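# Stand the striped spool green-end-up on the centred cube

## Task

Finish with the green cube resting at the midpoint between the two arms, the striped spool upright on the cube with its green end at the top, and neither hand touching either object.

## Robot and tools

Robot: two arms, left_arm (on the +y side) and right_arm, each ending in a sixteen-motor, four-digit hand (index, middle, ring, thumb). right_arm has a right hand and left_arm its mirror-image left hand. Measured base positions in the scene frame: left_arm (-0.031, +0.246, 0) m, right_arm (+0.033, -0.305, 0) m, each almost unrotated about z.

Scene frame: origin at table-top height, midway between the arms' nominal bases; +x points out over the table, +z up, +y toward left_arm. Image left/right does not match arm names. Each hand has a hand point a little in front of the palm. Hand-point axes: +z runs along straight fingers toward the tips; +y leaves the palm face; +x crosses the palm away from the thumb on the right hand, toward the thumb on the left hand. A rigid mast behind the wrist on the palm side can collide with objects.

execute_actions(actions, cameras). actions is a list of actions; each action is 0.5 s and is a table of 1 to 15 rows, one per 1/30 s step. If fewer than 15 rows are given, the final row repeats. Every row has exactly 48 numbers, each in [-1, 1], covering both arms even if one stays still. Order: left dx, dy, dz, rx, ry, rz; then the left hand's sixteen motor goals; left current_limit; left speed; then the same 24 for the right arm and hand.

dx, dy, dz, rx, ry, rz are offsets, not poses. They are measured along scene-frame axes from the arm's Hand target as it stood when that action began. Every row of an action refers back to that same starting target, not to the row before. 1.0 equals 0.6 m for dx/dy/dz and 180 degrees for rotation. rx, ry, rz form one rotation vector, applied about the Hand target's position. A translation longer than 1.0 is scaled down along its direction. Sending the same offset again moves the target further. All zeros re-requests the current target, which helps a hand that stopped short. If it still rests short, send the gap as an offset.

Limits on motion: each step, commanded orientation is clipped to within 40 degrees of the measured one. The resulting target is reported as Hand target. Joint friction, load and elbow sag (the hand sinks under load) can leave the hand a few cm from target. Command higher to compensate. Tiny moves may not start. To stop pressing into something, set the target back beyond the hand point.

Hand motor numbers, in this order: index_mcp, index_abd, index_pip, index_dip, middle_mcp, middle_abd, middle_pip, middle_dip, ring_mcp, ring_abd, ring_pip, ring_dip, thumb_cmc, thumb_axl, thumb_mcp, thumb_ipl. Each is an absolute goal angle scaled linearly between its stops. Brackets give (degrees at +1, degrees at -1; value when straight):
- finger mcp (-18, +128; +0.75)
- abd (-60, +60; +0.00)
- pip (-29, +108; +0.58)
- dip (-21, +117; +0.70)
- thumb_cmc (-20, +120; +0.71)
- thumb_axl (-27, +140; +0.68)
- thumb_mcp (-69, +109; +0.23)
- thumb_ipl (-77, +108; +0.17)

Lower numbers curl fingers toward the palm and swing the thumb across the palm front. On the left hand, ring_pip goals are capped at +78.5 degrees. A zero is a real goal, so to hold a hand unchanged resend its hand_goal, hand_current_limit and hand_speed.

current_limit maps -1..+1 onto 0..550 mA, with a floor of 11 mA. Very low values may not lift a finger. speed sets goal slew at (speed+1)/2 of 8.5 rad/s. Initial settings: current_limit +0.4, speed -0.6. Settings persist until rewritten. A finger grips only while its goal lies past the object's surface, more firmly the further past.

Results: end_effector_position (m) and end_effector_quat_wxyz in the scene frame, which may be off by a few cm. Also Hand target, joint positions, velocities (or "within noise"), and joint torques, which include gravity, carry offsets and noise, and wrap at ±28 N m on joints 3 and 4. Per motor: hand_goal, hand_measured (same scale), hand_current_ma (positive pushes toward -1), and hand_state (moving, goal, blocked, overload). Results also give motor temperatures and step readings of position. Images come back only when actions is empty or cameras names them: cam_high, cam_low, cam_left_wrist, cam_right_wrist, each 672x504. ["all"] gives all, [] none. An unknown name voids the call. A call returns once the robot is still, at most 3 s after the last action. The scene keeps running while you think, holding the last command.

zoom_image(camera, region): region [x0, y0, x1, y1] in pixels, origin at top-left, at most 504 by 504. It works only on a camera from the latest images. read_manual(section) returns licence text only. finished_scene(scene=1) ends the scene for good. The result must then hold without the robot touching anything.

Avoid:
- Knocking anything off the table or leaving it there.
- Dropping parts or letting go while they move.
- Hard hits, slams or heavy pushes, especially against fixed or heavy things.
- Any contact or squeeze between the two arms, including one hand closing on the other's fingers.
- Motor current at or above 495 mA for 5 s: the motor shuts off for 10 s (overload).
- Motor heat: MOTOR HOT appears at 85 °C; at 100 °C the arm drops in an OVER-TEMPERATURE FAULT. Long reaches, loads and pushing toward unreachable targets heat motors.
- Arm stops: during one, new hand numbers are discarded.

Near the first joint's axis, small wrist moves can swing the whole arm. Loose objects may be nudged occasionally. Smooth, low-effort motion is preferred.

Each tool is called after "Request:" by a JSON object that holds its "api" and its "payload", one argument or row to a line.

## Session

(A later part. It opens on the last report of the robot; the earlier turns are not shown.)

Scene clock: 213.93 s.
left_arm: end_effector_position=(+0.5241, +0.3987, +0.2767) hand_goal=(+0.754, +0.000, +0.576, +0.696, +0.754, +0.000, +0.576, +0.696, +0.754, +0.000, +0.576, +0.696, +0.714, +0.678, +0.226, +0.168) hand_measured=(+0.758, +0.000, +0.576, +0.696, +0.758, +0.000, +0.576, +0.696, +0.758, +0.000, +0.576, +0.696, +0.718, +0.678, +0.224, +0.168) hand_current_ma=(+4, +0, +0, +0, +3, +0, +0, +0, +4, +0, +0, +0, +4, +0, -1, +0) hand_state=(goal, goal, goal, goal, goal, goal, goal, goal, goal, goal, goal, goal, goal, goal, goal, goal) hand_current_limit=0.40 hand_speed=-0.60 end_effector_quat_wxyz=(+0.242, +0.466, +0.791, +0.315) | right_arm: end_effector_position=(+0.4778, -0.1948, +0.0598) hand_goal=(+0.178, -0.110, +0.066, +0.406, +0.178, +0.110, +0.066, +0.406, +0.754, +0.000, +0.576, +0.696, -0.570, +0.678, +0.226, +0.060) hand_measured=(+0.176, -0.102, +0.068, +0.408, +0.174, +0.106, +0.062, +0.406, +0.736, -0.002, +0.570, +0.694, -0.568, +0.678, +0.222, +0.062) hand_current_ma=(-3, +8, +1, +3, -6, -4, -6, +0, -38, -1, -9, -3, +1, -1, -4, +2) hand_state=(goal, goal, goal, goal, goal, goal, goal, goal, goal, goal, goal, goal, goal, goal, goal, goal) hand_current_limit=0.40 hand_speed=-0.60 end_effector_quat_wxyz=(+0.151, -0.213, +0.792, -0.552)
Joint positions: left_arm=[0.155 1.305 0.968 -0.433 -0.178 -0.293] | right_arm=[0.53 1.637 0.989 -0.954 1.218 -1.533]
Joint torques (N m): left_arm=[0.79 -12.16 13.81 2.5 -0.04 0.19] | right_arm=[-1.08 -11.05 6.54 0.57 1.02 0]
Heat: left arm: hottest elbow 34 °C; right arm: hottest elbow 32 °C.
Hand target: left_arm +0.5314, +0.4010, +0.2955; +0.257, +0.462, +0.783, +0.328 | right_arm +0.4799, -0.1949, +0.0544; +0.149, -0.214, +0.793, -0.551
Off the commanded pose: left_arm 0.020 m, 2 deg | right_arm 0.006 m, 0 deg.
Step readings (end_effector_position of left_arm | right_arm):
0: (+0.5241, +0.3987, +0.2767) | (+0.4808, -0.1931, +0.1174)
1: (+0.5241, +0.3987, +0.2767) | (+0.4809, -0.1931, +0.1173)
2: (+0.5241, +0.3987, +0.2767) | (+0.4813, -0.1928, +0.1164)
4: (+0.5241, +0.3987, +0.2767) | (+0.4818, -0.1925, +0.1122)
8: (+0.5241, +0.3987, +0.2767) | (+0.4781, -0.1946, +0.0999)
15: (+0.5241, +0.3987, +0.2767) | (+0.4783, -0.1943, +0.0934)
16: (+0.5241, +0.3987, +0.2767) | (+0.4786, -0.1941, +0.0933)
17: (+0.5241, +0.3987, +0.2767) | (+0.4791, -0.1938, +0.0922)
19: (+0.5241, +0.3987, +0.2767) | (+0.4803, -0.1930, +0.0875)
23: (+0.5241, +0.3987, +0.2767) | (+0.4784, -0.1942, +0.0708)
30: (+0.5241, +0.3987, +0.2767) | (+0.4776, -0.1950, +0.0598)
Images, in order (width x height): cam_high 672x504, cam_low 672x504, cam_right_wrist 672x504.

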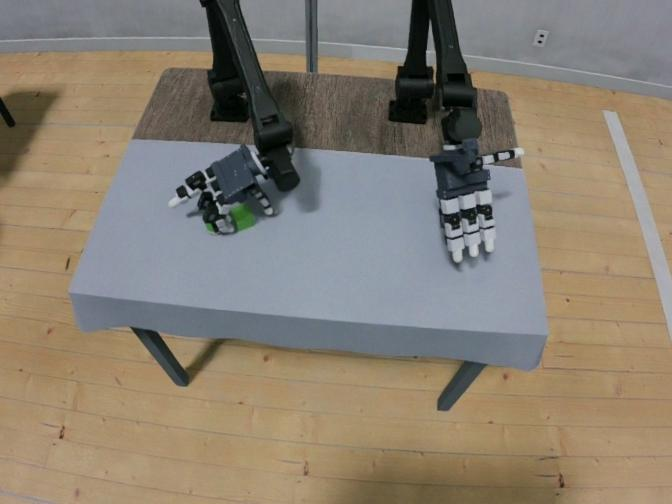

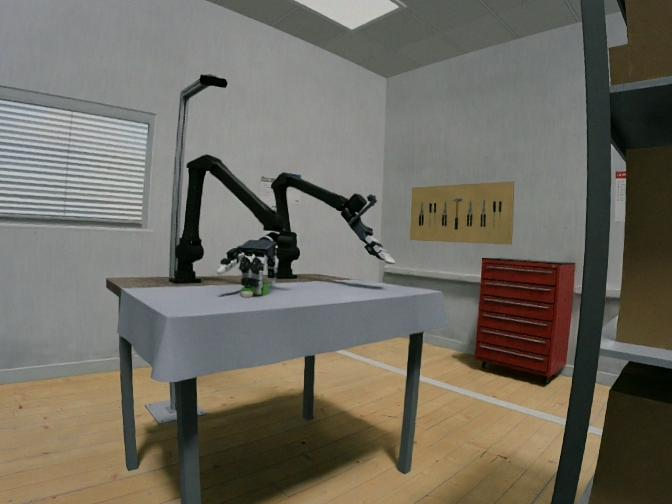

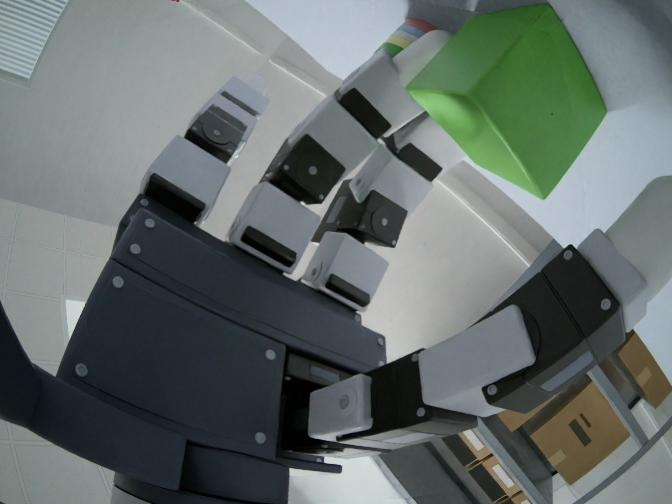

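Request:
{"api": "execute_actions", "payload": {
  "actions": [
    [[0,0,0,0,0,0,0.754,0,0.576,0.696,0.754,0,0.576,0.696,0.754,0,0.576,0.696,0.714,0.678,0.226,0.168,0.4,-0.6,0,0,-0.008,0,0,0,0.178,-0.11,0.066,0.406,0.178,0.11,0.066,0.406,0.754,0,0.576,0.696,-0.571,0.678,0.056,-0.049,0.2,-0.85]],
    [[0,0,0,0,0,0,0.754,0,0.576,0.696,0.754,0,0.576,0.696,0.754,0,0.576,0.696,0.714,0.678,0.226,0.168,0.4,-0.6,0,0,0,0,0,0,0.1,-0.11,0.066,0.406,0.1,0.11,0.066,0.406,0.754,0,0.576,0.696,-0.571,0.678,0.056,-0.049,0.2,-0.85]]
  ],
  "cameras": ["cam_high","cam_low","cam_right_wrist"]
}}

Request:
{"api": "zoom_image", "payload": {
  "camera": "cam_high",
  "region": [180, 160, 300, 250]
}}

Request:
{"api": "zoom_image", "payload": {
  "camera": "cam_low",
  "region": [220, 220, 320, 305]
}}

Scene clock: 229.87 s.
left_arm: end_effector_position=(+0.5241, +0.3987, +0.2767) hand_goal=(+0.754, +0.000, +0.576, +0.696, +0.754, +0.000, +0.576, +0.696, +0.754, +0.000, +0.576, +0.696, +0.714, +0.678, +0.226, +0.168) hand_measured=(+0.758, +0.000, +0.576, +0.696, +0.758, +0.000, +0.576, +0.696, +0.758, +0.000, +0.576, +0.696, +0.718, +0.678, +0.224, +0.168) hand_current_ma=(+4, +0, +0, +0, +3, +0, +0, +0, +4, +0, +0, +0, +4, +0, -1, +0) hand_state=(goal, goal, goal, goal, goal, goal, goal, goal, goal, goal, goal, goal, goal, goal, goal, goal) hand_current_limit=0.40 hand_speed=-0.60 end_effector_quat_wxyz=(+0.242, +0.466, +0.791, +0.315) | right_arm: end_effector_position=(+0.4805, -0.1932, +0.0597) hand_goal=(+0.100, -0.110, +0.066, +0.406, +0.100, +0.110, +0.066, +0.406, +0.754, +0.000, +0.576, +0.696, -0.570, +0.678, +0.056, -0.048) hand_measured=(+0.116, -0.102, +0.072, +0.408, +0.124, +0.106, +0.072, +0.406, +0.736, -0.002, +0.570, +0.694, -0.566, +0.678, +0.066, -0.046) hand_current_ma=(+32, +8, +7, +3, +53, -5, +6, +0, -37, -1, -9, -3, +4, +0, +20, +4) hand_state=(goal, goal, goal, goal, blocked, goal, goal, goal, goal, goal, goal, goal, goal, goal, goal, goal) hand_current_limit=0.20 hand_speed=-0.85 end_effector_quat_wxyz=(+0.156, -0.209, +0.793, -0.550)
Joint positions: left_arm=[0.155 1.305 0.968 -0.433 -0.178 -0.293] | right_arm=[0.53 1.638 0.989 -0.939 1.218 -1.533]
Joint torques (N m): left_arm=[0.97 -11.81 13.89 2.51 -0.03 0.2] | right_arm=[-1.08 -10.58 6.17 0.51 1.01 0]
Heat: left arm: hottest elbow 34 °C; right arm: hottest elbow 31 °C.
Hand target: left_arm +0.5314, +0.4010, +0.2955; +0.257, +0.462, +0.783, +0.328 | right_arm +0.4800, -0.1948, +0.0496; +0.149, -0.214, +0.793, -0.551
Off the commanded pose: left_arm 0.020 m, 2 deg | right_arm 0.010 m, 1 deg.
Step readings (end_effector_position of left_arm | right_arm):
0: (+0.5241, +0.3987, +0.2767) | (+0.4779, -0.1948, +0.0598)
1: (+0.5241, +0.3987, +0.2767) | (+0.4779, -0.1948, +0.0598)
2: (+0.5241, +0.3987, +0.2767) | (+0.4781, -0.1947, +0.0598)
4: (+0.5241, +0.3987, +0.2767) | (+0.4788, -0.1943, +0.0599)
8: (+0.5241, +0.3987, +0.2767) | (+0.4798, -0.1936, +0.0600)
15: (+0.5241, +0.3987, +0.2767) | (+0.4802, -0.1934, +0.0600)
16: (+0.5241, +0.3987, +0.2767) | (+0.4802, -0.1934, +0.0600)
17: (+0.5241, +0.3987, +0.2767) | (+0.4803, -0.1933, +0.0600)
19: (+0.5241, +0.3987, +0.2767) | (+0.4805, -0.1932, +0.0599)
23: (+0.5241, +0.3987, +0.2767) | (+0.4805, -0.1932, +0.0597)
30: (+0.5241, +0.3987, +0.2767) | (+0.4805, -0.1932, +0.0597)
Images, in order (width x height): cam_high 672x504, cam_low 672x504, cam_right_wrist 672x504.

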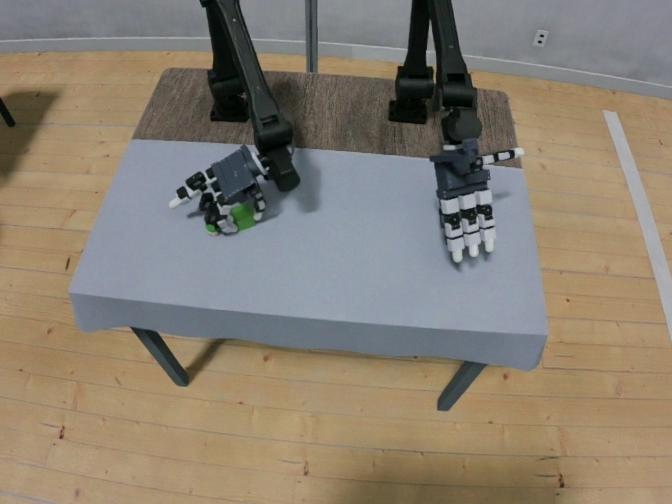

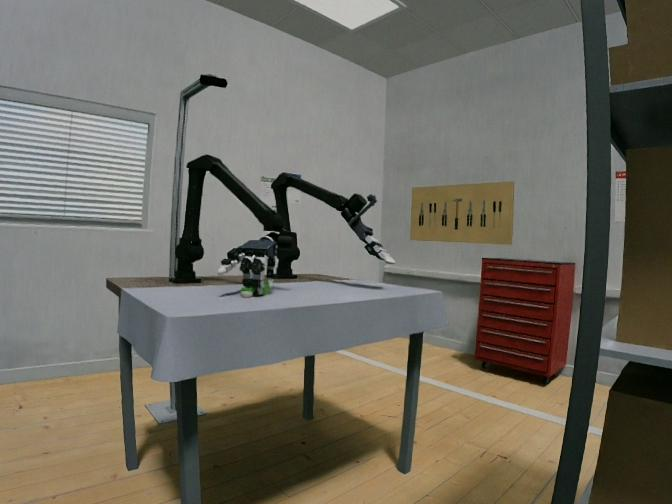

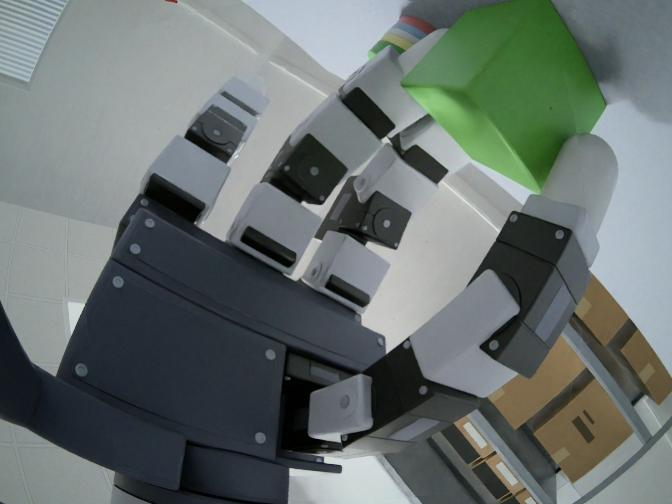

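Scaled by 4.200 from the camera's 672x504 image, which has a finer 960x720 frame.

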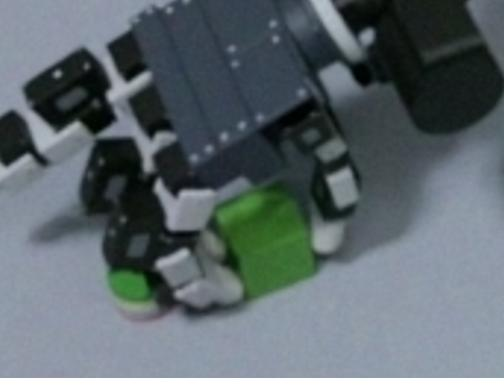

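Scaled by 5.040 from the camera's 672x504 image, which has a finer 960x720 frame.

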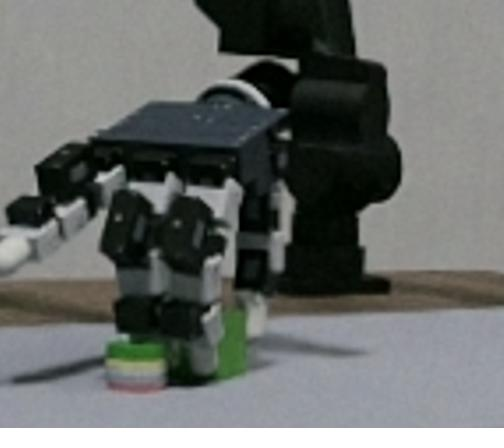

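Request:
{"api": "execute_actions", "payload": {
  "actions": [
    [[0,0,0,0,0,0,0.754,0,0.576,0.696,0.754,0,0.576,0.696,0.754,0,0.576,0.696,0.714,0.678,0.226,0.168,0.4,-0.6,0,0,0,0,0,0,0.0,-0.11,0.05,0.39,0.0,0.11,0.05,0.39,0.754,0,0.576,0.696,-0.571,0.678,-0.1,-0.1,0.3,-0.85]],
    [[0,0,0,0,0,0,0.754,0,0.576,0.696,0.754,0,0.576,0.696,0.754,0,0.576,0.696,0.714,0.678,0.226,0.168,0.4,-0.6,0,0,0.03,0,0,0,0.0,-0.11,0.05,0.39,0.0,0.11,0.05,0.39,0.754,0,0.576,0.696,-0.571,0.678,-0.1,-0.1,0.3,-0.85]]
  ],
  "cameras": ["cam_high","cam_low","cam_right_wrist"]
}}

Request:
{"api": "zoom_image", "payload": {
  "camera": "cam_high",
  "region": [180, 160, 300, 250]
}}

Request:
{"api": "zoom_image", "payload": {
  "camera": "cam_low",
  "region": [220, 220, 320, 305]
}}

Scene clock: 235.90 s.
left_arm: end_effector_position=(+0.5241, +0.3987, +0.2767) hand_goal=(+0.754, +0.000, +0.576, +0.696, +0.754, +0.000, +0.576, +0.696, +0.754, +0.000, +0.576, +0.696, +0.714, +0.678, +0.226, +0.168) hand_measured=(+0.758, +0.000, +0.576, +0.696, +0.758, +0.000, +0.576, +0.696, +0.758, +0.000, +0.576, +0.696, +0.718, +0.678, +0.224, +0.168) hand_current_ma=(+4, +0, +0, +0, +3, +0, +0, +0, +4, +0, +0, +0, +4, +0, -1, +0) hand_state=(goal, goal, goal, goal, goal, goal, goal, goal, goal, goal, goal, goal, goal, goal, goal, goal) hand_current_limit=0.40 hand_speed=-0.60 end_effector_quat_wxyz=(+0.242, +0.466, +0.791, +0.315) | right_arm: end_effector_position=(+0.4767, -0.1955, +0.0595) hand_goal=(+0.000, -0.110, +0.050, +0.390, +0.000, +0.110, +0.050, +0.390, +0.754, +0.000, +0.576, +0.696, -0.570, +0.678, -0.100, -0.100) hand_measured=(+0.102, -0.112, +0.080, +0.408, +0.078, +0.096, +0.084, +0.406, +0.736, -0.002, +0.570, +0.694, -0.536, +0.690, +0.066, -0.056) hand_current_ma=(+357, -1, +66, +32, +260, -22, +81, +30, -37, -1, -9, -3, +79, +25, +357, +166) hand_state=(blocked, goal, blocked, goal, blocked, goal, blocked, goal, goal, goal, goal, goal, blocked, goal, blocked, blocked) hand_current_limit=0.30 hand_speed=-0.85 end_effector_quat_wxyz=(+0.148, -0.215, +0.792, -0.552)
Joint positions: left_arm=[0.155 1.305 0.968 -0.433 -0.178 -0.293] | right_arm=[0.53 1.637 0.989 -0.96 1.218 -1.533]
Joint torques (N m): left_arm=[1.08 -11.69 13.83 2.54 -0.04 0.19] | right_arm=[-1.14 -13.33 7.54 -0.43 1.01 -0.02]
Heat: left arm: hottest elbow 34 °C; right arm: hottest elbow 31 °C.
Hand target: left_arm +0.5314, +0.4010, +0.2955; +0.257, +0.462, +0.783, +0.328 | right_arm +0.4799, -0.1949, +0.0675; +0.149, -0.214, +0.793, -0.551
Off the commanded pose: left_arm 0.020 m, 2 deg | right_arm 0.009 m, 0 deg.
Step readings (end_effector_position of left_arm | right_arm):
0: (+0.5241, +0.3987, +0.2767) | (+0.4805, -0.1932, +0.0597)
1: (+0.5241, +0.3987, +0.2767) | (+0.4805, -0.1932, +0.0597)
2: (+0.5241, +0.3987, +0.2767) | (+0.4805, -0.1932, +0.0597)
4: (+0.5241, +0.3987, +0.2767) | (+0.4805, -0.1932, +0.0597)
8: (+0.5241, +0.3987, +0.2767) | (+0.4805, -0.1932, +0.0597)
15: (+0.5241, +0.3987, +0.2767) | (+0.4805, -0.1932, +0.0597)
16: (+0.5241, +0.3987, +0.2767) | (+0.4805, -0.1932, +0.0597)
17: (+0.5241, +0.3987, +0.2767) | (+0.4805, -0.1932, +0.0597)
19: (+0.5241, +0.3987, +0.2767) | (+0.4800, -0.1935, +0.0597)
23: (+0.5241, +0.3987, +0.2767) | (+0.4780, -0.1947, +0.0595)
30: (+0.5241, +0.3987, +0.2767) | (+0.4768, -0.1954, +0.0595)
Images, in order (width x height): cam_high 672x504, cam_low 672x504, cam_right_wrist 672x504.

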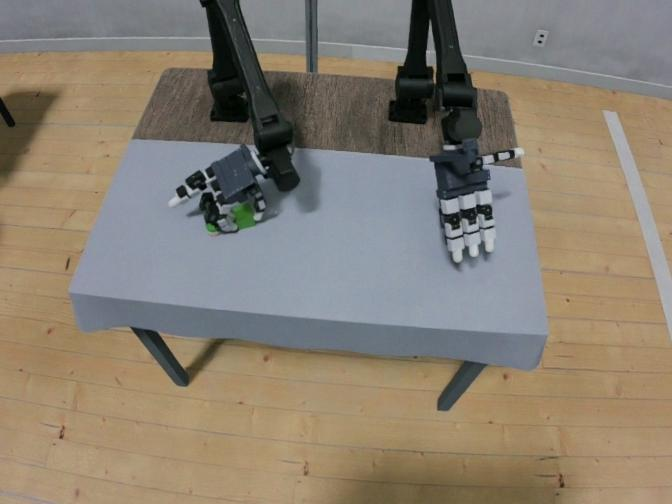

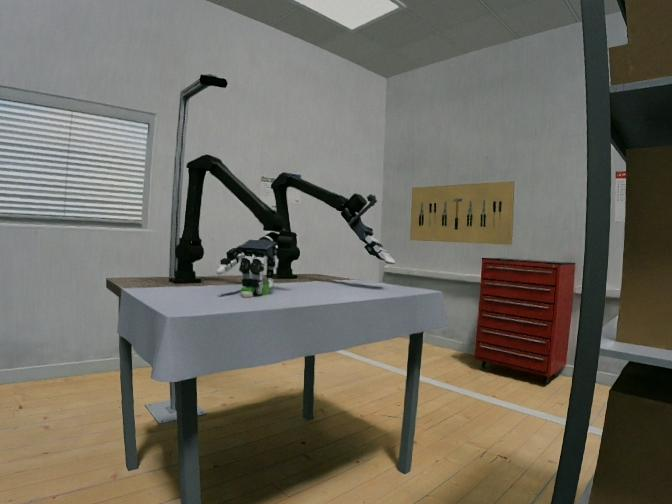

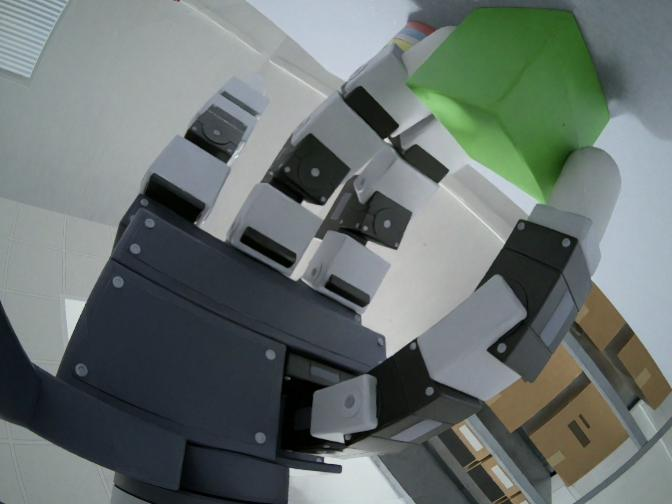

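Scaled by 4.200 from the camera's 672x504 image, which has a finer 960x720 frame.

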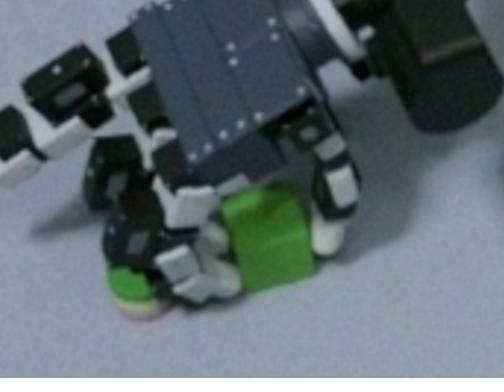

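Scaled by 5.040 from the camera's 672x504 image, which has a finer 960x720 frame.

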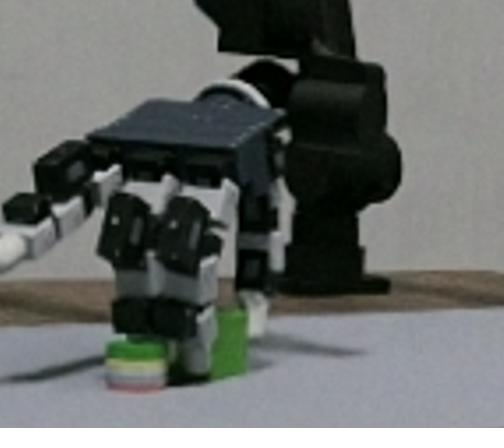

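Request:
{"api": "execute_actions", "payload": {
  "actions": [
    [[0,0,0,0,0,0,0.754,0,0.576,0.696,0.754,0,0.576,0.696,0.754,0,0.576,0.696,0.714,0.678,0.226,0.168,0.4,-0.6,0,0,-0.013,0,0,0,0.11,-0.11,0.066,0.406,0.11,0.11,0.066,0.406,0.754,0,0.576,0.696,-0.571,0.678,0.13,0.0,0.3,-0.75]],
    [[0,0,0,0,0,0,0.754,0,0.576,0.696,0.754,0,0.576,0.696,0.754,0,0.576,0.696,0.714,0.678,0.226,0.168,0.4,-0.6,0,0,0,0,0,0,0.11,-0.11,0.066,0.406,0.11,0.11,0.066,0.406,0.754,0,0.576,0.696,-0.66,0.678,0.13,0.0,0.3,-0.75]],
    [[0,0,0,0,0,0,0.754,0,0.576,0.696,0.754,0,0.576,0.696,0.754,0,0.576,0.696,0.714,0.678,0.226,0.168,0.4,-0.6,0,0,0,0,0,0,0.02,-0.11,0.066,0.406,0.02,0.11,0.066,0.406,0.754,0,0.576,0.696,-0.66,0.678,-0.08,-0.1,0.3,-0.8]],
    [[0,0,0,0,0,0,0.754,0,0.576,0.696,0.754,0,0.576,0.696,0.754,0,0.576,0.696,0.714,0.678,0.226,0.168,0.4,-0.6,0,0,0,0,0,0,0.02,-0.11,0.06,0.4,0.02,0.11,0.06,0.4,0.754,0,0.576,0.696,-0.66,0.678,-0.08,-0.1,0.3,-0.8]]
  ],
  "cameras": ["cam_high","cam_low","cam_right_wrist"]
}}

Scene clock: 247.30 s.
left_arm: end_effector_position=(+0.5241, +0.3987, +0.2767) hand_goal=(+0.754, +0.000, +0.576, +0.696, +0.754, +0.000, +0.576, +0.696, +0.754, +0.000, +0.576, +0.696, +0.714, +0.678, +0.226, +0.168) hand_measured=(+0.758, +0.000, +0.576, +0.696, +0.758, +0.000, +0.576, +0.696, +0.758, +0.000, +0.576, +0.696, +0.718, +0.678, +0.224, +0.168) hand_current_ma=(+4, +0, +0, +0, +3, +0, +0, +0, +4, +0, +0, +0, +4, +0, -1, +0) hand_state=(goal, goal, goal, goal, goal, goal, goal, goal, goal, goal, goal, goal, goal, goal, goal, goal) hand_current_limit=0.40 hand_speed=-0.60 end_effector_quat_wxyz=(+0.242, +0.466, +0.791, +0.315) | right_arm: end_effector_position=(+0.4767, -0.1955, +0.0594) hand_goal=(+0.020, -0.110, +0.060, +0.400, +0.020, +0.110, +0.060, +0.400, +0.754, +0.000, +0.576, +0.696, -0.660, +0.678, -0.080, -0.100) hand_measured=(+0.070, -0.108, +0.086, +0.414, +0.062, +0.100, +0.084, +0.412, +0.736, -0.002, +0.570, +0.694, -0.656, +0.680, +0.100, -0.052) hand_current_ma=(+140, +2, +52, +23, +112, -12, +47, +18, -37, -1, -9, -3, +5, +3, +357, +186) hand_state=(blocked, goal, blocked, goal, blocked, goal, blocked, goal, goal, goal, goal, goal, goal, goal, blocked, blocked) hand_current_limit=0.30 hand_speed=-0.80 end_effector_quat_wxyz=(+0.148, -0.215, +0.792, -0.552)
Joint positions: left_arm=[0.155 1.305 0.968 -0.433 -0.178 -0.293] | right_arm=[0.53 1.637 0.989 -0.96 1.217 -1.534]
Joint torques (N m): left_arm=[1.08 -11.81 13.93 2.62 -0.05 0.18] | right_arm=[-1.14 -12.04 6.95 0.29 1.01 -0.01]
Heat: left arm: hottest elbow 34 °C; right arm: hottest elbow 30 °C.
Hand target: left_arm +0.5314, +0.4010, +0.2955; +0.257, +0.462, +0.783, +0.328 | right_arm +0.4800, -0.1948, +0.0597; +0.149, -0.214, +0.793, -0.551
Off the commanded pose: left_arm 0.020 m, 2 deg | right_arm 0.003 m, 0 deg.
Step readings (end_effector_position of left_arm | right_arm):
0: (+0.5241, +0.3987, +0.2767) | (+0.4767, -0.1955, +0.0595)
1: (+0.5241, +0.3987, +0.2767) | (+0.4767, -0.1955, +0.0595)
2: (+0.5241, +0.3987, +0.2767) | (+0.4767, -0.1955, +0.0595)
4: (+0.5241, +0.3987, +0.2767) | (+0.4767, -0.1955, +0.0595)
8: (+0.5241, +0.3987, +0.2767) | (+0.4767, -0.1955, +0.0595)
15: (+0.5241, +0.3987, +0.2767) | (+0.4767, -0.1955, +0.0595)
16: (+0.5241, +0.3987, +0.2767) | (+0.4767, -0.1955, +0.0595)
17: (+0.5241, +0.3987, +0.2767) | (+0.4767, -0.1955, +0.0595)
19: (+0.5241, +0.3987, +0.2767) | (+0.4767, -0.1955, +0.0595)
23: (+0.5241, +0.3987, +0.2767) | (+0.4767, -0.1955, +0.0595)
30: (+0.5241, +0.3987, +0.2767) | (+0.4767, -0.1955, +0.0595)
31: (+0.5241, +0.3987, +0.2767) | (+0.4767, -0.1955, +0.0595)
32: (+0.5241, +0.3987, +0.2767) | (+0.4767, -0.1955, +0.0595)
34: (+0.5241, +0.3987, +0.2767) | (+0.4767, -0.1955, +0.0594)
38: (+0.5241, +0.3987, +0.2767) | (+0.4767, -0.1955, +0.0594)
45: (+0.5241, +0.3987, +0.2767) | (+0.4767, -0.1955, +0.0594)
46: (+0.5241, +0.3987, +0.2767) | (+0.4767, -0.1955, +0.0594)
47: (+0.5241, +0.3987, +0.2767) | (+0.4767, -0.1955, +0.0594)
49: (+0.5241, +0.3987, +0.2767) | (+0.4767, -0.1955, +0.0594)
53: (+0.5241, +0.3987, +0.2767) | (+0.4767, -0.1955, +0.0594)
60: (+0.5241, +0.3987, +0.2767) | (+0.4767, -0.1955, +0.0594)
Images, in order (width x height): cam_high 672x504, cam_low 672x504, cam_right_wrist 672x504.

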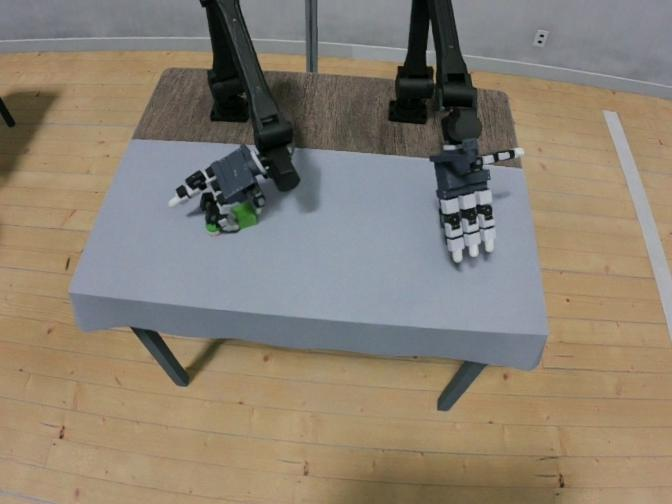

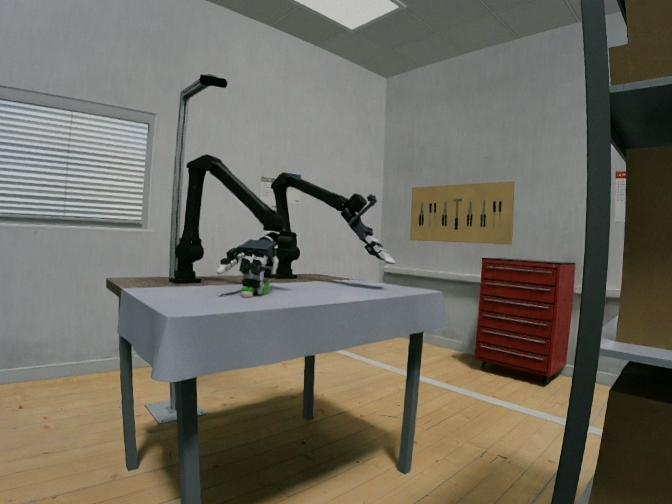

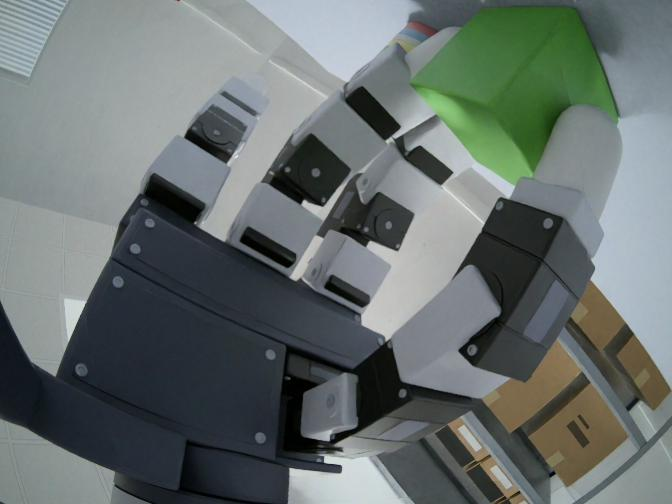

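Request:
{"api": "execute_actions", "payload": {
  "actions": [
    [[0,0,0,0,0,0,0.754,0,0.576,0.696,0.754,0,0.576,0.696,0.754,0,0.576,0.696,0.714,0.678,0.226,0.168,0.4,-0.6,0,0,0.03,0,0,0,0.0,-0.11,0.06,0.4,0.0,0.11,0.06,0.4,0.754,0,0.576,0.696,-0.66,0.678,-0.08,-0.1,0.35,-0.8]],
    [[0,0,0,0,0,0,0.754,0,0.576,0.696,0.754,0,0.576,0.696,0.754,0,0.576,0.696,0.714,0.678,0.226,0.168,0.4,-0.6,0,0,0.03,0,0,0,0.0,-0.11,0.06,0.4,0.0,0.11,0.06,0.4,0.754,0,0.576,0.696,-0.66,0.678,-0.08,-0.1,0.35,-0.8]]
  ],
  "cameras": ["cam_high","cam_low","cam_right_wrist"]
}}

Request:
{"api": "zoom_image", "payload": {
  "camera": "cam_high",
  "region": [180, 160, 300, 250]
}}

Request:
{"api": "zoom_image", "payload": {
  "camera": "cam_low",
  "region": [220, 220, 320, 305]
}}

Scene clock: 251.83 s.
left_arm: end_effector_position=(+0.5241, +0.3987, +0.2767) hand_goal=(+0.754, +0.000, +0.576, +0.696, +0.754, +0.000, +0.576, +0.696, +0.754, +0.000, +0.576, +0.696, +0.714, +0.678, +0.226, +0.168) hand_measured=(+0.758, +0.000, +0.576, +0.696, +0.758, +0.000, +0.576, +0.696, +0.758, +0.000, +0.576, +0.696, +0.718, +0.678, +0.224, +0.168) hand_current_ma=(+4, +0, +0, +0, +3, +0, +0, +0, +4, +0, +0, +0, +4, +0, -1, +0) hand_state=(goal, goal, goal, goal, goal, goal, goal, goal, goal, goal, goal, goal, goal, goal, goal, goal) hand_current_limit=0.40 hand_speed=-0.60 end_effector_quat_wxyz=(+0.242, +0.466, +0.791, +0.315) | right_arm: end_effector_position=(+0.4669, -0.2011, +0.0776) hand_goal=(+0.000, -0.110, +0.060, +0.400, +0.000, +0.110, +0.060, +0.400, +0.754, +0.000, +0.576, +0.696, -0.660, +0.678, -0.080, -0.100) hand_measured=(+0.068, -0.106, +0.088, +0.414, +0.060, +0.100, +0.086, +0.412, +0.736, -0.002, +0.570, +0.694, -0.656, +0.680, +0.100, -0.054) hand_current_ma=(+217, +4, +59, +23, +185, -12, +57, +19, -37, -1, -9, -3, +5, +3, +371, +172) hand_state=(blocked, goal, blocked, goal, blocked, goal, blocked, goal, goal, goal, goal, goal, goal, goal, blocked, blocked) hand_current_limit=0.35 hand_speed=-0.80 end_effector_quat_wxyz=(+0.135, -0.225, +0.789, -0.556)
Joint positions: left_arm=[0.155 1.305 0.968 -0.433 -0.178 -0.293] | right_arm=[0.53 1.596 0.997 -1.04 1.216 -1.539]
Joint torques (N m): left_arm=[1.08 -11.87 13.9 2.66 -0.05 0.21] | right_arm=[-1.03 -12.98 9.61 -0.31 1.06 0]
Heat: left arm: hottest elbow 34 °C; right arm: hottest elbow 30 °C.
Hand target: left_arm +0.5314, +0.4010, +0.2955; +0.257, +0.462, +0.783, +0.328 | right_arm +0.4799, -0.1949, +0.0957; +0.149, -0.214, +0.793, -0.551
Off the commanded pose: left_arm 0.020 m, 2 deg | right_arm 0.023 m, 2 deg.
Step readings (end_effector_position of left_arm | right_arm):
0: (+0.5241, +0.3987, +0.2767) | (+0.4767, -0.1955, +0.0594)
1: (+0.5241, +0.3987, +0.2767) | (+0.4767, -0.1955, +0.0594)
2: (+0.5241, +0.3987, +0.2767) | (+0.4766, -0.1955, +0.0596)
4: (+0.5241, +0.3987, +0.2767) | (+0.4757, -0.1960, +0.0600)
8: (+0.5241, +0.3987, +0.2767) | (+0.4728, -0.1977, +0.0608)
15: (+0.5241, +0.3987, +0.2767) | (+0.4713, -0.1986, +0.0617)
16: (+0.5241, +0.3987, +0.2767) | (+0.4712, -0.1987, +0.0617)
17: (+0.5241, +0.3987, +0.2767) | (+0.4705, -0.1990, +0.0621)
19: (+0.5241, +0.3987, +0.2767) | (+0.4684, -0.2002, +0.0640)
23: (+0.5241, +0.3987, +0.2767) | (+0.4659, -0.2017, +0.0716)
30: (+0.5241, +0.3987, +0.2767) | (+0.4673, -0.2008, +0.0777)
Images, in order (width x height): cam_high 672x504, cam_low 672x504, cam_right_wrist 672x504.

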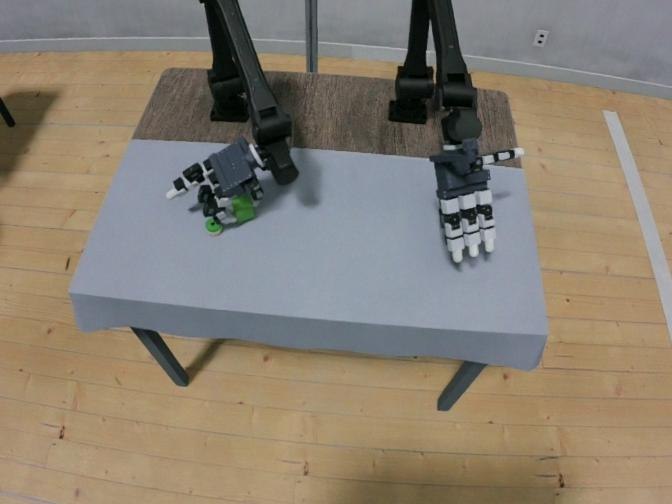

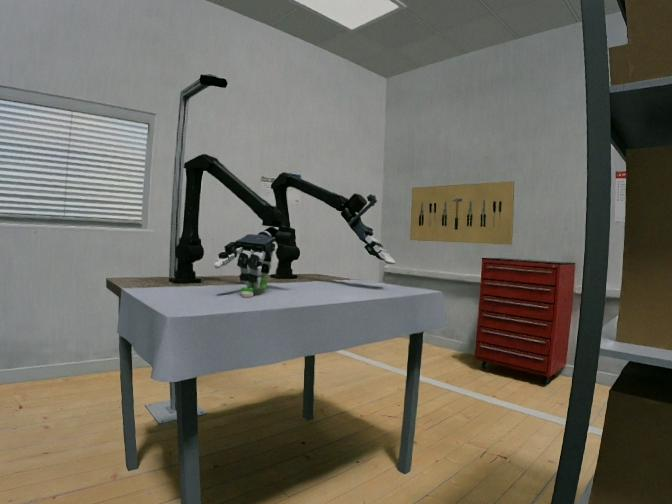

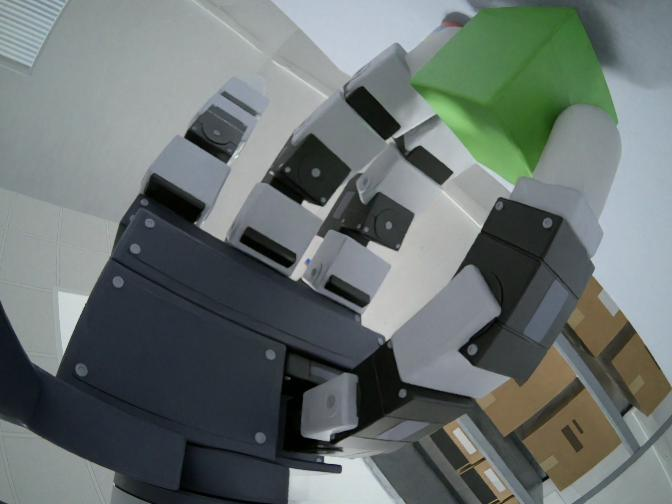

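Scaled by 4.200 from the camera's 672x504 image, which has a finer 960x720 frame.

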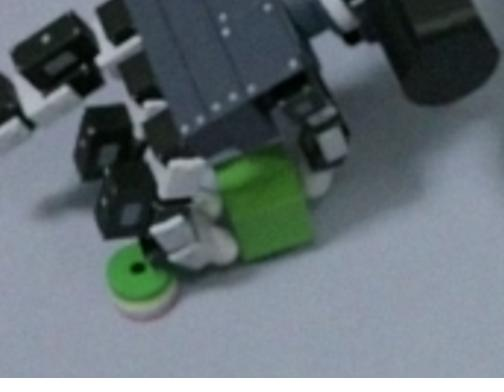

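Scaled by 5.040 from the camera's 672x504 image, which has a finer 960x720 frame.

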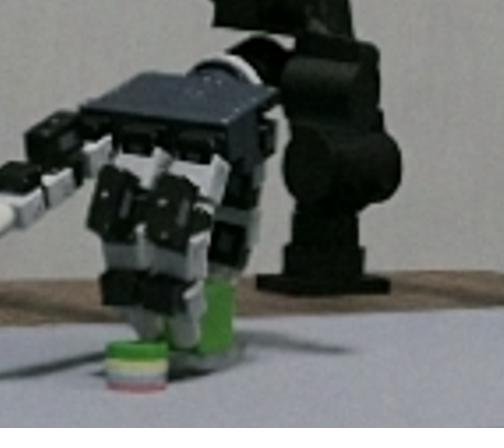

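Request:
{"api": "execute_actions", "payload": {
  "actions": [
    [[0,0,0,0,0,0,0.754,0,0.576,0.696,0.754,0,0.576,0.696,0.754,0,0.576,0.696,0.714,0.678,0.226,0.168,0.4,-0.6,0,0.03,0.05,0,0,0.01,0.0,-0.11,0.06,0.4,0.0,0.11,0.06,0.4,0.754,0,0.576,0.696,-0.66,0.678,-0.08,-0.1,0.35,-0.8]],
    [[0,0,0,0,0,0,0.754,0,0.576,0.696,0.754,0,0.576,0.696,0.754,0,0.576,0.696,0.714,0.678,0.226,0.168,0.4,-0.6,0,0.067,0,0,0,0.0194,0.0,-0.11,0.06,0.4,0.0,0.11,0.06,0.4,0.754,0,0.576,0.696,-0.66,0.678,-0.08,-0.1,0.35,-0.8]],
    [[0,0,0,0,0,0,0.754,0,0.576,0.696,0.754,0,0.576,0.696,0.754,0,0.576,0.696,0.714,0.678,0.226,0.168,0.4,-0.6,0,0.067,0,0,0,0.0194,0.0,-0.11,0.06,0.4,0.0,0.11,0.06,0.4,0.754,0,0.576,0.696,-0.66,0.678,-0.08,-0.1,0.35,-0.8]],
    [[0,0,0,0,0,0,0.754,0,0.576,0.696,0.754,0,0.576,0.696,0.754,0,0.576,0.696,0.714,0.678,0.226,0.168,0.4,-0.6,0,0.067,0,0,0,0.0194,0.0,-0.11,0.06,0.4,0.0,0.11,0.06,0.4,0.754,0,0.576,0.696,-0.66,0.678,-0.08,-0.1,0.35,-0.8]]
  ],
  "cameras": ["cam_high","cam_low","cam_right_wrist"]
}}

Scene clock: 263.57 s.
left_arm: end_effector_position=(+0.5241, +0.3987, +0.2767) hand_goal=(+0.754, +0.000, +0.576, +0.696, +0.754, +0.000, +0.576, +0.696, +0.754, +0.000, +0.576, +0.696, +0.714, +0.678, +0.226, +0.168) hand_measured=(+0.758, +0.000, +0.576, +0.696, +0.758, +0.000, +0.576, +0.696, +0.758, +0.000, +0.576, +0.696, +0.718, +0.678, +0.224, +0.168) hand_current_ma=(+4, +0, +0, +0, +3, +0, +0, +0, +4, +0, +0, +0, +4, +0, -1, +0) hand_state=(goal, goal, goal, goal, goal, goal, goal, goal, goal, goal, goal, goal, goal, goal, goal, goal) hand_current_limit=0.40 hand_speed=-0.60 end_effector_quat_wxyz=(+0.242, +0.466, +0.791, +0.315) | right_arm: end_effector_position=(+0.4688, -0.0677, +0.1178) hand_goal=(+0.000, -0.110, +0.060, +0.400, +0.000, +0.110, +0.060, +0.400, +0.754, +0.000, +0.576, +0.696, -0.660, +0.678, -0.080, -0.100) hand_measured=(+0.068, -0.106, +0.088, +0.414, +0.060, +0.100, +0.088, +0.412, +0.736, -0.002, +0.570, +0.694, -0.656, +0.680, +0.100, -0.056) hand_current_ma=(+217, +4, +62, +24, +185, -12, +60, +19, -37, -1, -9, -3, +4, +3, +371, +165) hand_state=(blocked, goal, blocked, goal, blocked, goal, blocked, goal, goal, goal, goal, goal, goal, goal, blocked, blocked) hand_current_limit=0.35 hand_speed=-0.80 end_effector_quat_wxyz=(+0.198, -0.306, +0.762, -0.535)
Joint positions: left_arm=[0.155 1.305 0.968 -0.433 -0.178 -0.293] | right_arm=[0.762 1.671 1.214 -1.214 1.212 -1.492]
Joint torques (N m): left_arm=[0.73 -12.1 13.85 2.61 -0.05 0.19] | right_arm=[-0.5 -12.45 10.51 -0.39 1.15 0.12]
Heat: left arm: hottest elbow 34 °C; right arm: hottest elbow 32 °C.
Hand target: left_arm +0.5314, +0.4010, +0.2955; +0.257, +0.462, +0.783, +0.328 | right_arm +0.4799, -0.0563, +0.1258; +0.207, -0.297, +0.765, -0.532
Off the commanded pose: left_arm 0.020 m, 2 deg | right_arm 0.018 m, 1 deg.
Step readings (end_effector_position of left_arm | right_arm):
0: (+0.5241, +0.3987, +0.2767) | (+0.4669, -0.2011, +0.0776)
1: (+0.5241, +0.3987, +0.2767) | (+0.4669, -0.2011, +0.0779)
2: (+0.5241, +0.3987, +0.2767) | (+0.4665, -0.2012, +0.0786)
4: (+0.5241, +0.3987, +0.2767) | (+0.4656, -0.2009, +0.0823)
8: (+0.5241, +0.3987, +0.2767) | (+0.4679, -0.1946, +0.0968)
15: (+0.5241, +0.3987, +0.2767) | (+0.4703, -0.1879, +0.1093)
16: (+0.5241, +0.3987, +0.2767) | (+0.4698, -0.1879, +0.1092)
17: (+0.5241, +0.3987, +0.2767) | (+0.4692, -0.1869, +0.1096)
19: (+0.5241, +0.3987, +0.2767) | (+0.4673, -0.1809, +0.1112)
23: (+0.5241, +0.3987, +0.2767) | (+0.4671, -0.1574, +0.1178)
30: (+0.5241, +0.3987, +0.2767) | (+0.4687, -0.1450, +0.1197)
31: (+0.5241, +0.3987, +0.2767) | (+0.4683, -0.1451, +0.1191)
32: (+0.5241, +0.3987, +0.2767) | (+0.4678, -0.1438, +0.1185)
34: (+0.5241, +0.3987, +0.2767) | (+0.4682, -0.1385, +0.1177)
38: (+0.5241, +0.3987, +0.2767) | (+0.4691, -0.1183, +0.1172)
45: (+0.5241, +0.3987, +0.2767) | (+0.4687, -0.1068, +0.1179)
46: (+0.5241, +0.3987, +0.2767) | (+0.4686, -0.1066, +0.1182)
47: (+0.5241, +0.3987, +0.2767) | (+0.4683, -0.1051, +0.1183)
49: (+0.5241, +0.3987, +0.2767) | (+0.4695, -0.0990, +0.1188)
53: (+0.5241, +0.3987, +0.2767) | (+0.4710, -0.0783, +0.1190)
60: (+0.5241, +0.3987, +0.2767) | (+0.4693, -0.0672, +0.1178)
Images, in order (width x height): cam_high 672x504, cam_low 672x504, cam_right_wrist 672x504.

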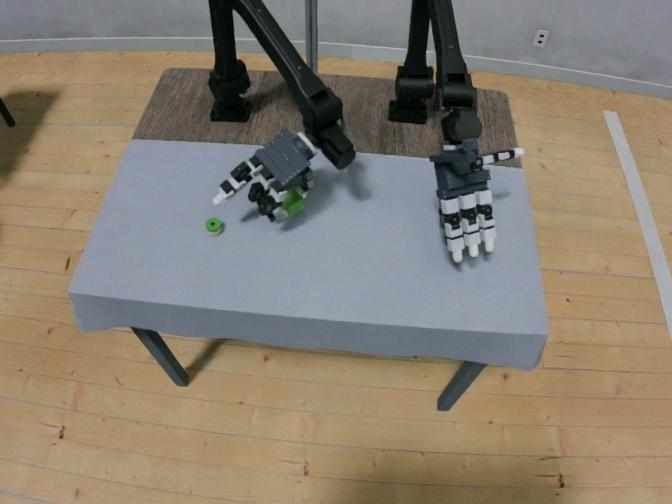

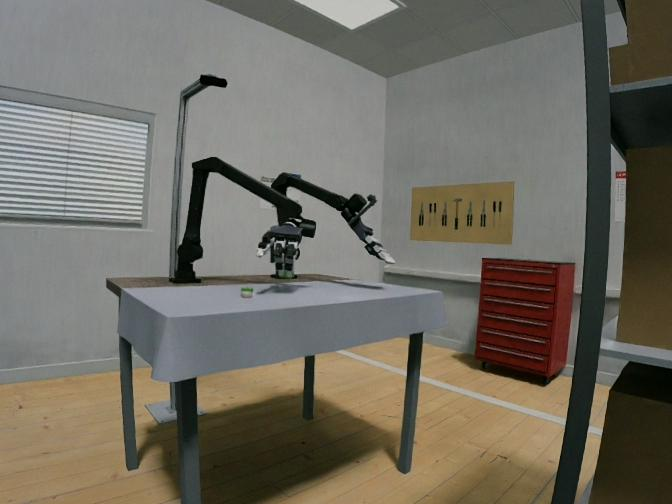

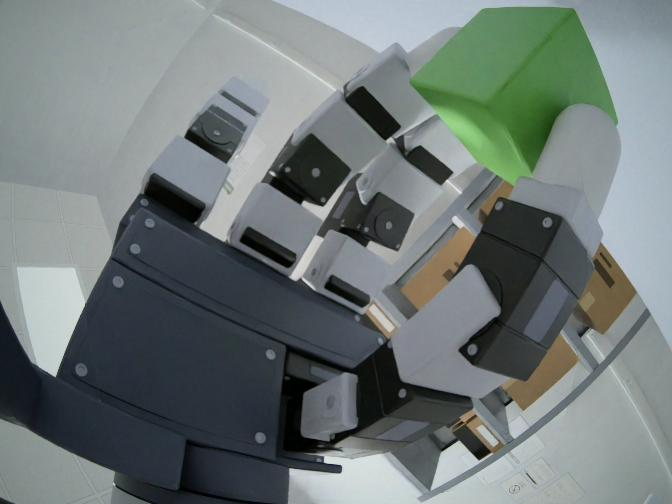

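Request:
{"api": "execute_actions", "payload": {
  "actions": [
    [[0,0,0,0,0,0,0.754,0,0.576,0.696,0.754,0,0.576,0.696,0.754,0,0.576,0.696,0.714,0.678,0.226,0.168,0.4,-0.6,0,0.051,-0.02,0,0,0,0.0,-0.11,0.06,0.4,0.0,0.11,0.06,0.4,0.754,0,0.576,0.696,-0.66,0.678,-0.08,-0.1,0.35,-0.8]],
    [[0,0,0,0,0,0,0.754,0,0.576,0.696,0.754,0,0.576,0.696,0.754,0,0.576,0.696,0.714,0.678,0.226,0.168,0.4,-0.6,0,0,-0.045,0,0,0,0.0,-0.11,0.06,0.4,0.0,0.11,0.06,0.4,0.754,0,0.576,0.696,-0.66,0.678,-0.08,-0.1,0.35,-0.8]],
    [[0,0,0,0,0,0,0.754,0,0.576,0.696,0.754,0,0.576,0.696,0.754,0,0.576,0.696,0.714,0.678,0.226,0.168,0.4,-0.6,0,0,-0.022,0,0,0,0.0,-0.11,0.06,0.4,0.0,0.11,0.06,0.4,0.754,0,0.576,0.696,-0.66,0.678,-0.08,-0.1,0.35,-0.8]]
  ],
  "cameras": ["cam_high","cam_low","cam_right_wrist"]
}}

Request:
{"api": "zoom_image", "payload": {
  "camera": "cam_low",
  "region": [230, 220, 330, 305]
}}

Scene clock: 270.77 s.
left_arm: end_effector_position=(+0.5241, +0.3987, +0.2767) hand_goal=(+0.754, +0.000, +0.576, +0.696, +0.754, +0.000, +0.576, +0.696, +0.754, +0.000, +0.576, +0.696, +0.714, +0.678, +0.226, +0.168) hand_measured=(+0.758, +0.000, +0.576, +0.696, +0.758, +0.000, +0.576, +0.696, +0.758, +0.000, +0.576, +0.696, +0.718, +0.678, +0.224, +0.168) hand_current_ma=(+4, +0, +0, +0, +3, +0, +0, +0, +4, +0, +0, +0, +4, +0, -1, +0) hand_state=(goal, goal, goal, goal, goal, goal, goal, goal, goal, goal, goal, goal, goal, goal, goal, goal) hand_current_limit=0.40 hand_speed=-0.60 end_effector_quat_wxyz=(+0.242, +0.466, +0.791, +0.315) | right_arm: end_effector_position=(+0.4783, -0.0310, +0.0796) hand_goal=(+0.000, -0.110, +0.060, +0.400, +0.000, +0.110, +0.060, +0.400, +0.754, +0.000, +0.576, +0.696, -0.660, +0.678, -0.080, -0.100) hand_measured=(+0.068, -0.106, +0.088, +0.414, +0.060, +0.100, +0.088, +0.412, +0.736, +0.000, +0.570, +0.694, -0.656, +0.680, +0.100, -0.056) hand_current_ma=(+217, +5, +62, +24, +185, -12, +60, +19, -37, -1, -9, -3, +4, +3, +371, +165) hand_state=(blocked, goal, blocked, goal, blocked, goal, blocked, goal, goal, goal, goal, goal, goal, goal, blocked, blocked) hand_current_limit=0.35 hand_speed=-0.80 end_effector_quat_wxyz=(+0.203, -0.299, +0.765, -0.533)
Joint positions: left_arm=[0.155 1.305 0.968 -0.433 -0.178 -0.293] | right_arm=[0.802 1.809 1.288 -1.253 1.207 -1.363]
Joint torques (N m): left_arm=[0.97 -11.87 13.97 2.59 -0.05 0.2] | right_arm=[-0.26 -14.33 7.15 0.21 1.09 0.12]
Heat: left arm: hottest elbow 34 °C; right arm: hottest elbow 32 °C.
Hand target: left_arm +0.5314, +0.4010, +0.2955; +0.257, +0.462, +0.783, +0.328 | right_arm +0.4799, -0.0256, +0.0736; +0.207, -0.297, +0.765, -0.532
Off the commanded pose: left_arm 0.020 m, 2 deg | right_arm 0.008 m, 0 deg.
Step readings (end_effector_position of left_arm | right_arm):
0: (+0.5241, +0.3987, +0.2767) | (+0.4688, -0.0677, +0.1178)
1: (+0.5241, +0.3987, +0.2767) | (+0.4691, -0.0675, +0.1179)
2: (+0.5241, +0.3987, +0.2767) | (+0.4688, -0.0665, +0.1178)
4: (+0.5241, +0.3987, +0.2767) | (+0.4702, -0.0617, +0.1174)
8: (+0.5241, +0.3987, +0.2767) | (+0.4728, -0.0469, +0.1111)
15: (+0.5241, +0.3987, +0.2767) | (+0.4692, -0.0400, +0.1029)
16: (+0.5241, +0.3987, +0.2767) | (+0.4692, -0.0401, +0.1031)
17: (+0.5241, +0.3987, +0.2767) | (+0.4694, -0.0399, +0.1028)
19: (+0.5241, +0.3987, +0.2767) | (+0.4705, -0.0389, +0.1014)
23: (+0.5241, +0.3987, +0.2767) | (+0.4730, -0.0364, +0.0937)
30: (+0.5241, +0.3987, +0.2767) | (+0.4739, -0.0356, +0.0859)
31: (+0.5241, +0.3987, +0.2767) | (+0.4740, -0.0355, +0.0859)
32: (+0.5241, +0.3987, +0.2767) | (+0.4744, -0.0350, +0.0859)
34: (+0.5241, +0.3987, +0.2767) | (+0.4758, -0.0336, +0.0853)
38: (+0.5241, +0.3987, +0.2767) | (+0.4777, -0.0316, +0.0827)
45: (+0.5241, +0.3987, +0.2767) | (+0.4782, -0.0310, +0.0796)
Images, in order (width x height): cam_high 672x504, cam_low 672x504, cam_right_wrist 672x504.

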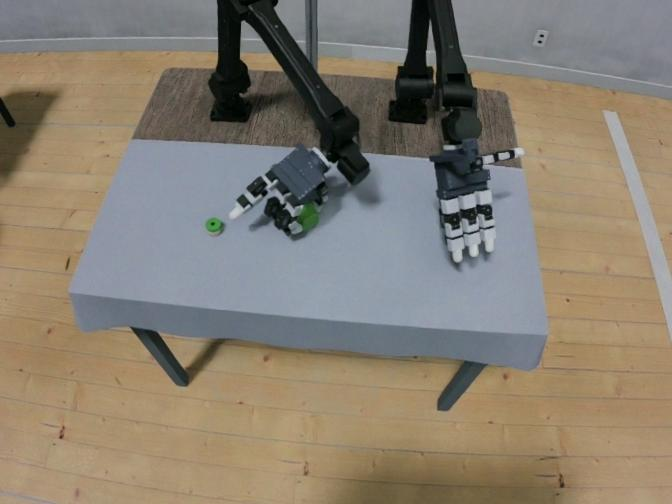

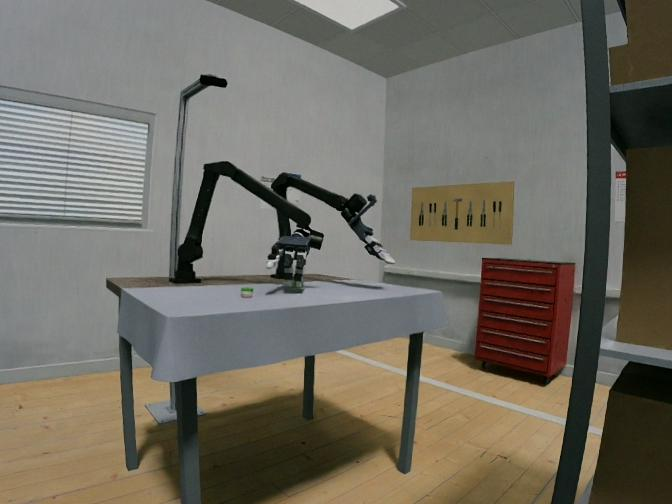

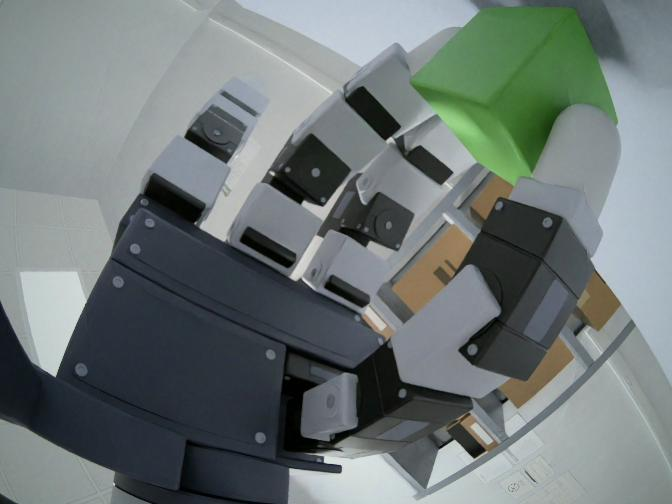

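Scaled by 5.040 from the camera's 672x504 image, which has a finer 960x720 frame.

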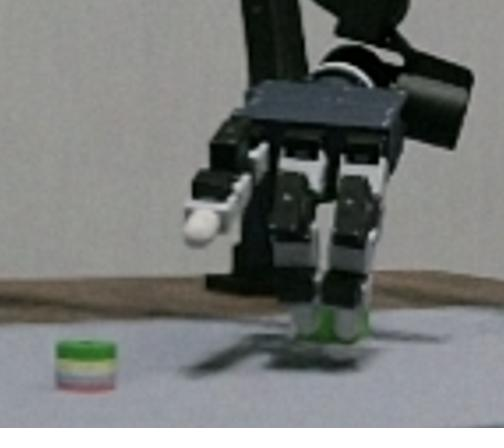

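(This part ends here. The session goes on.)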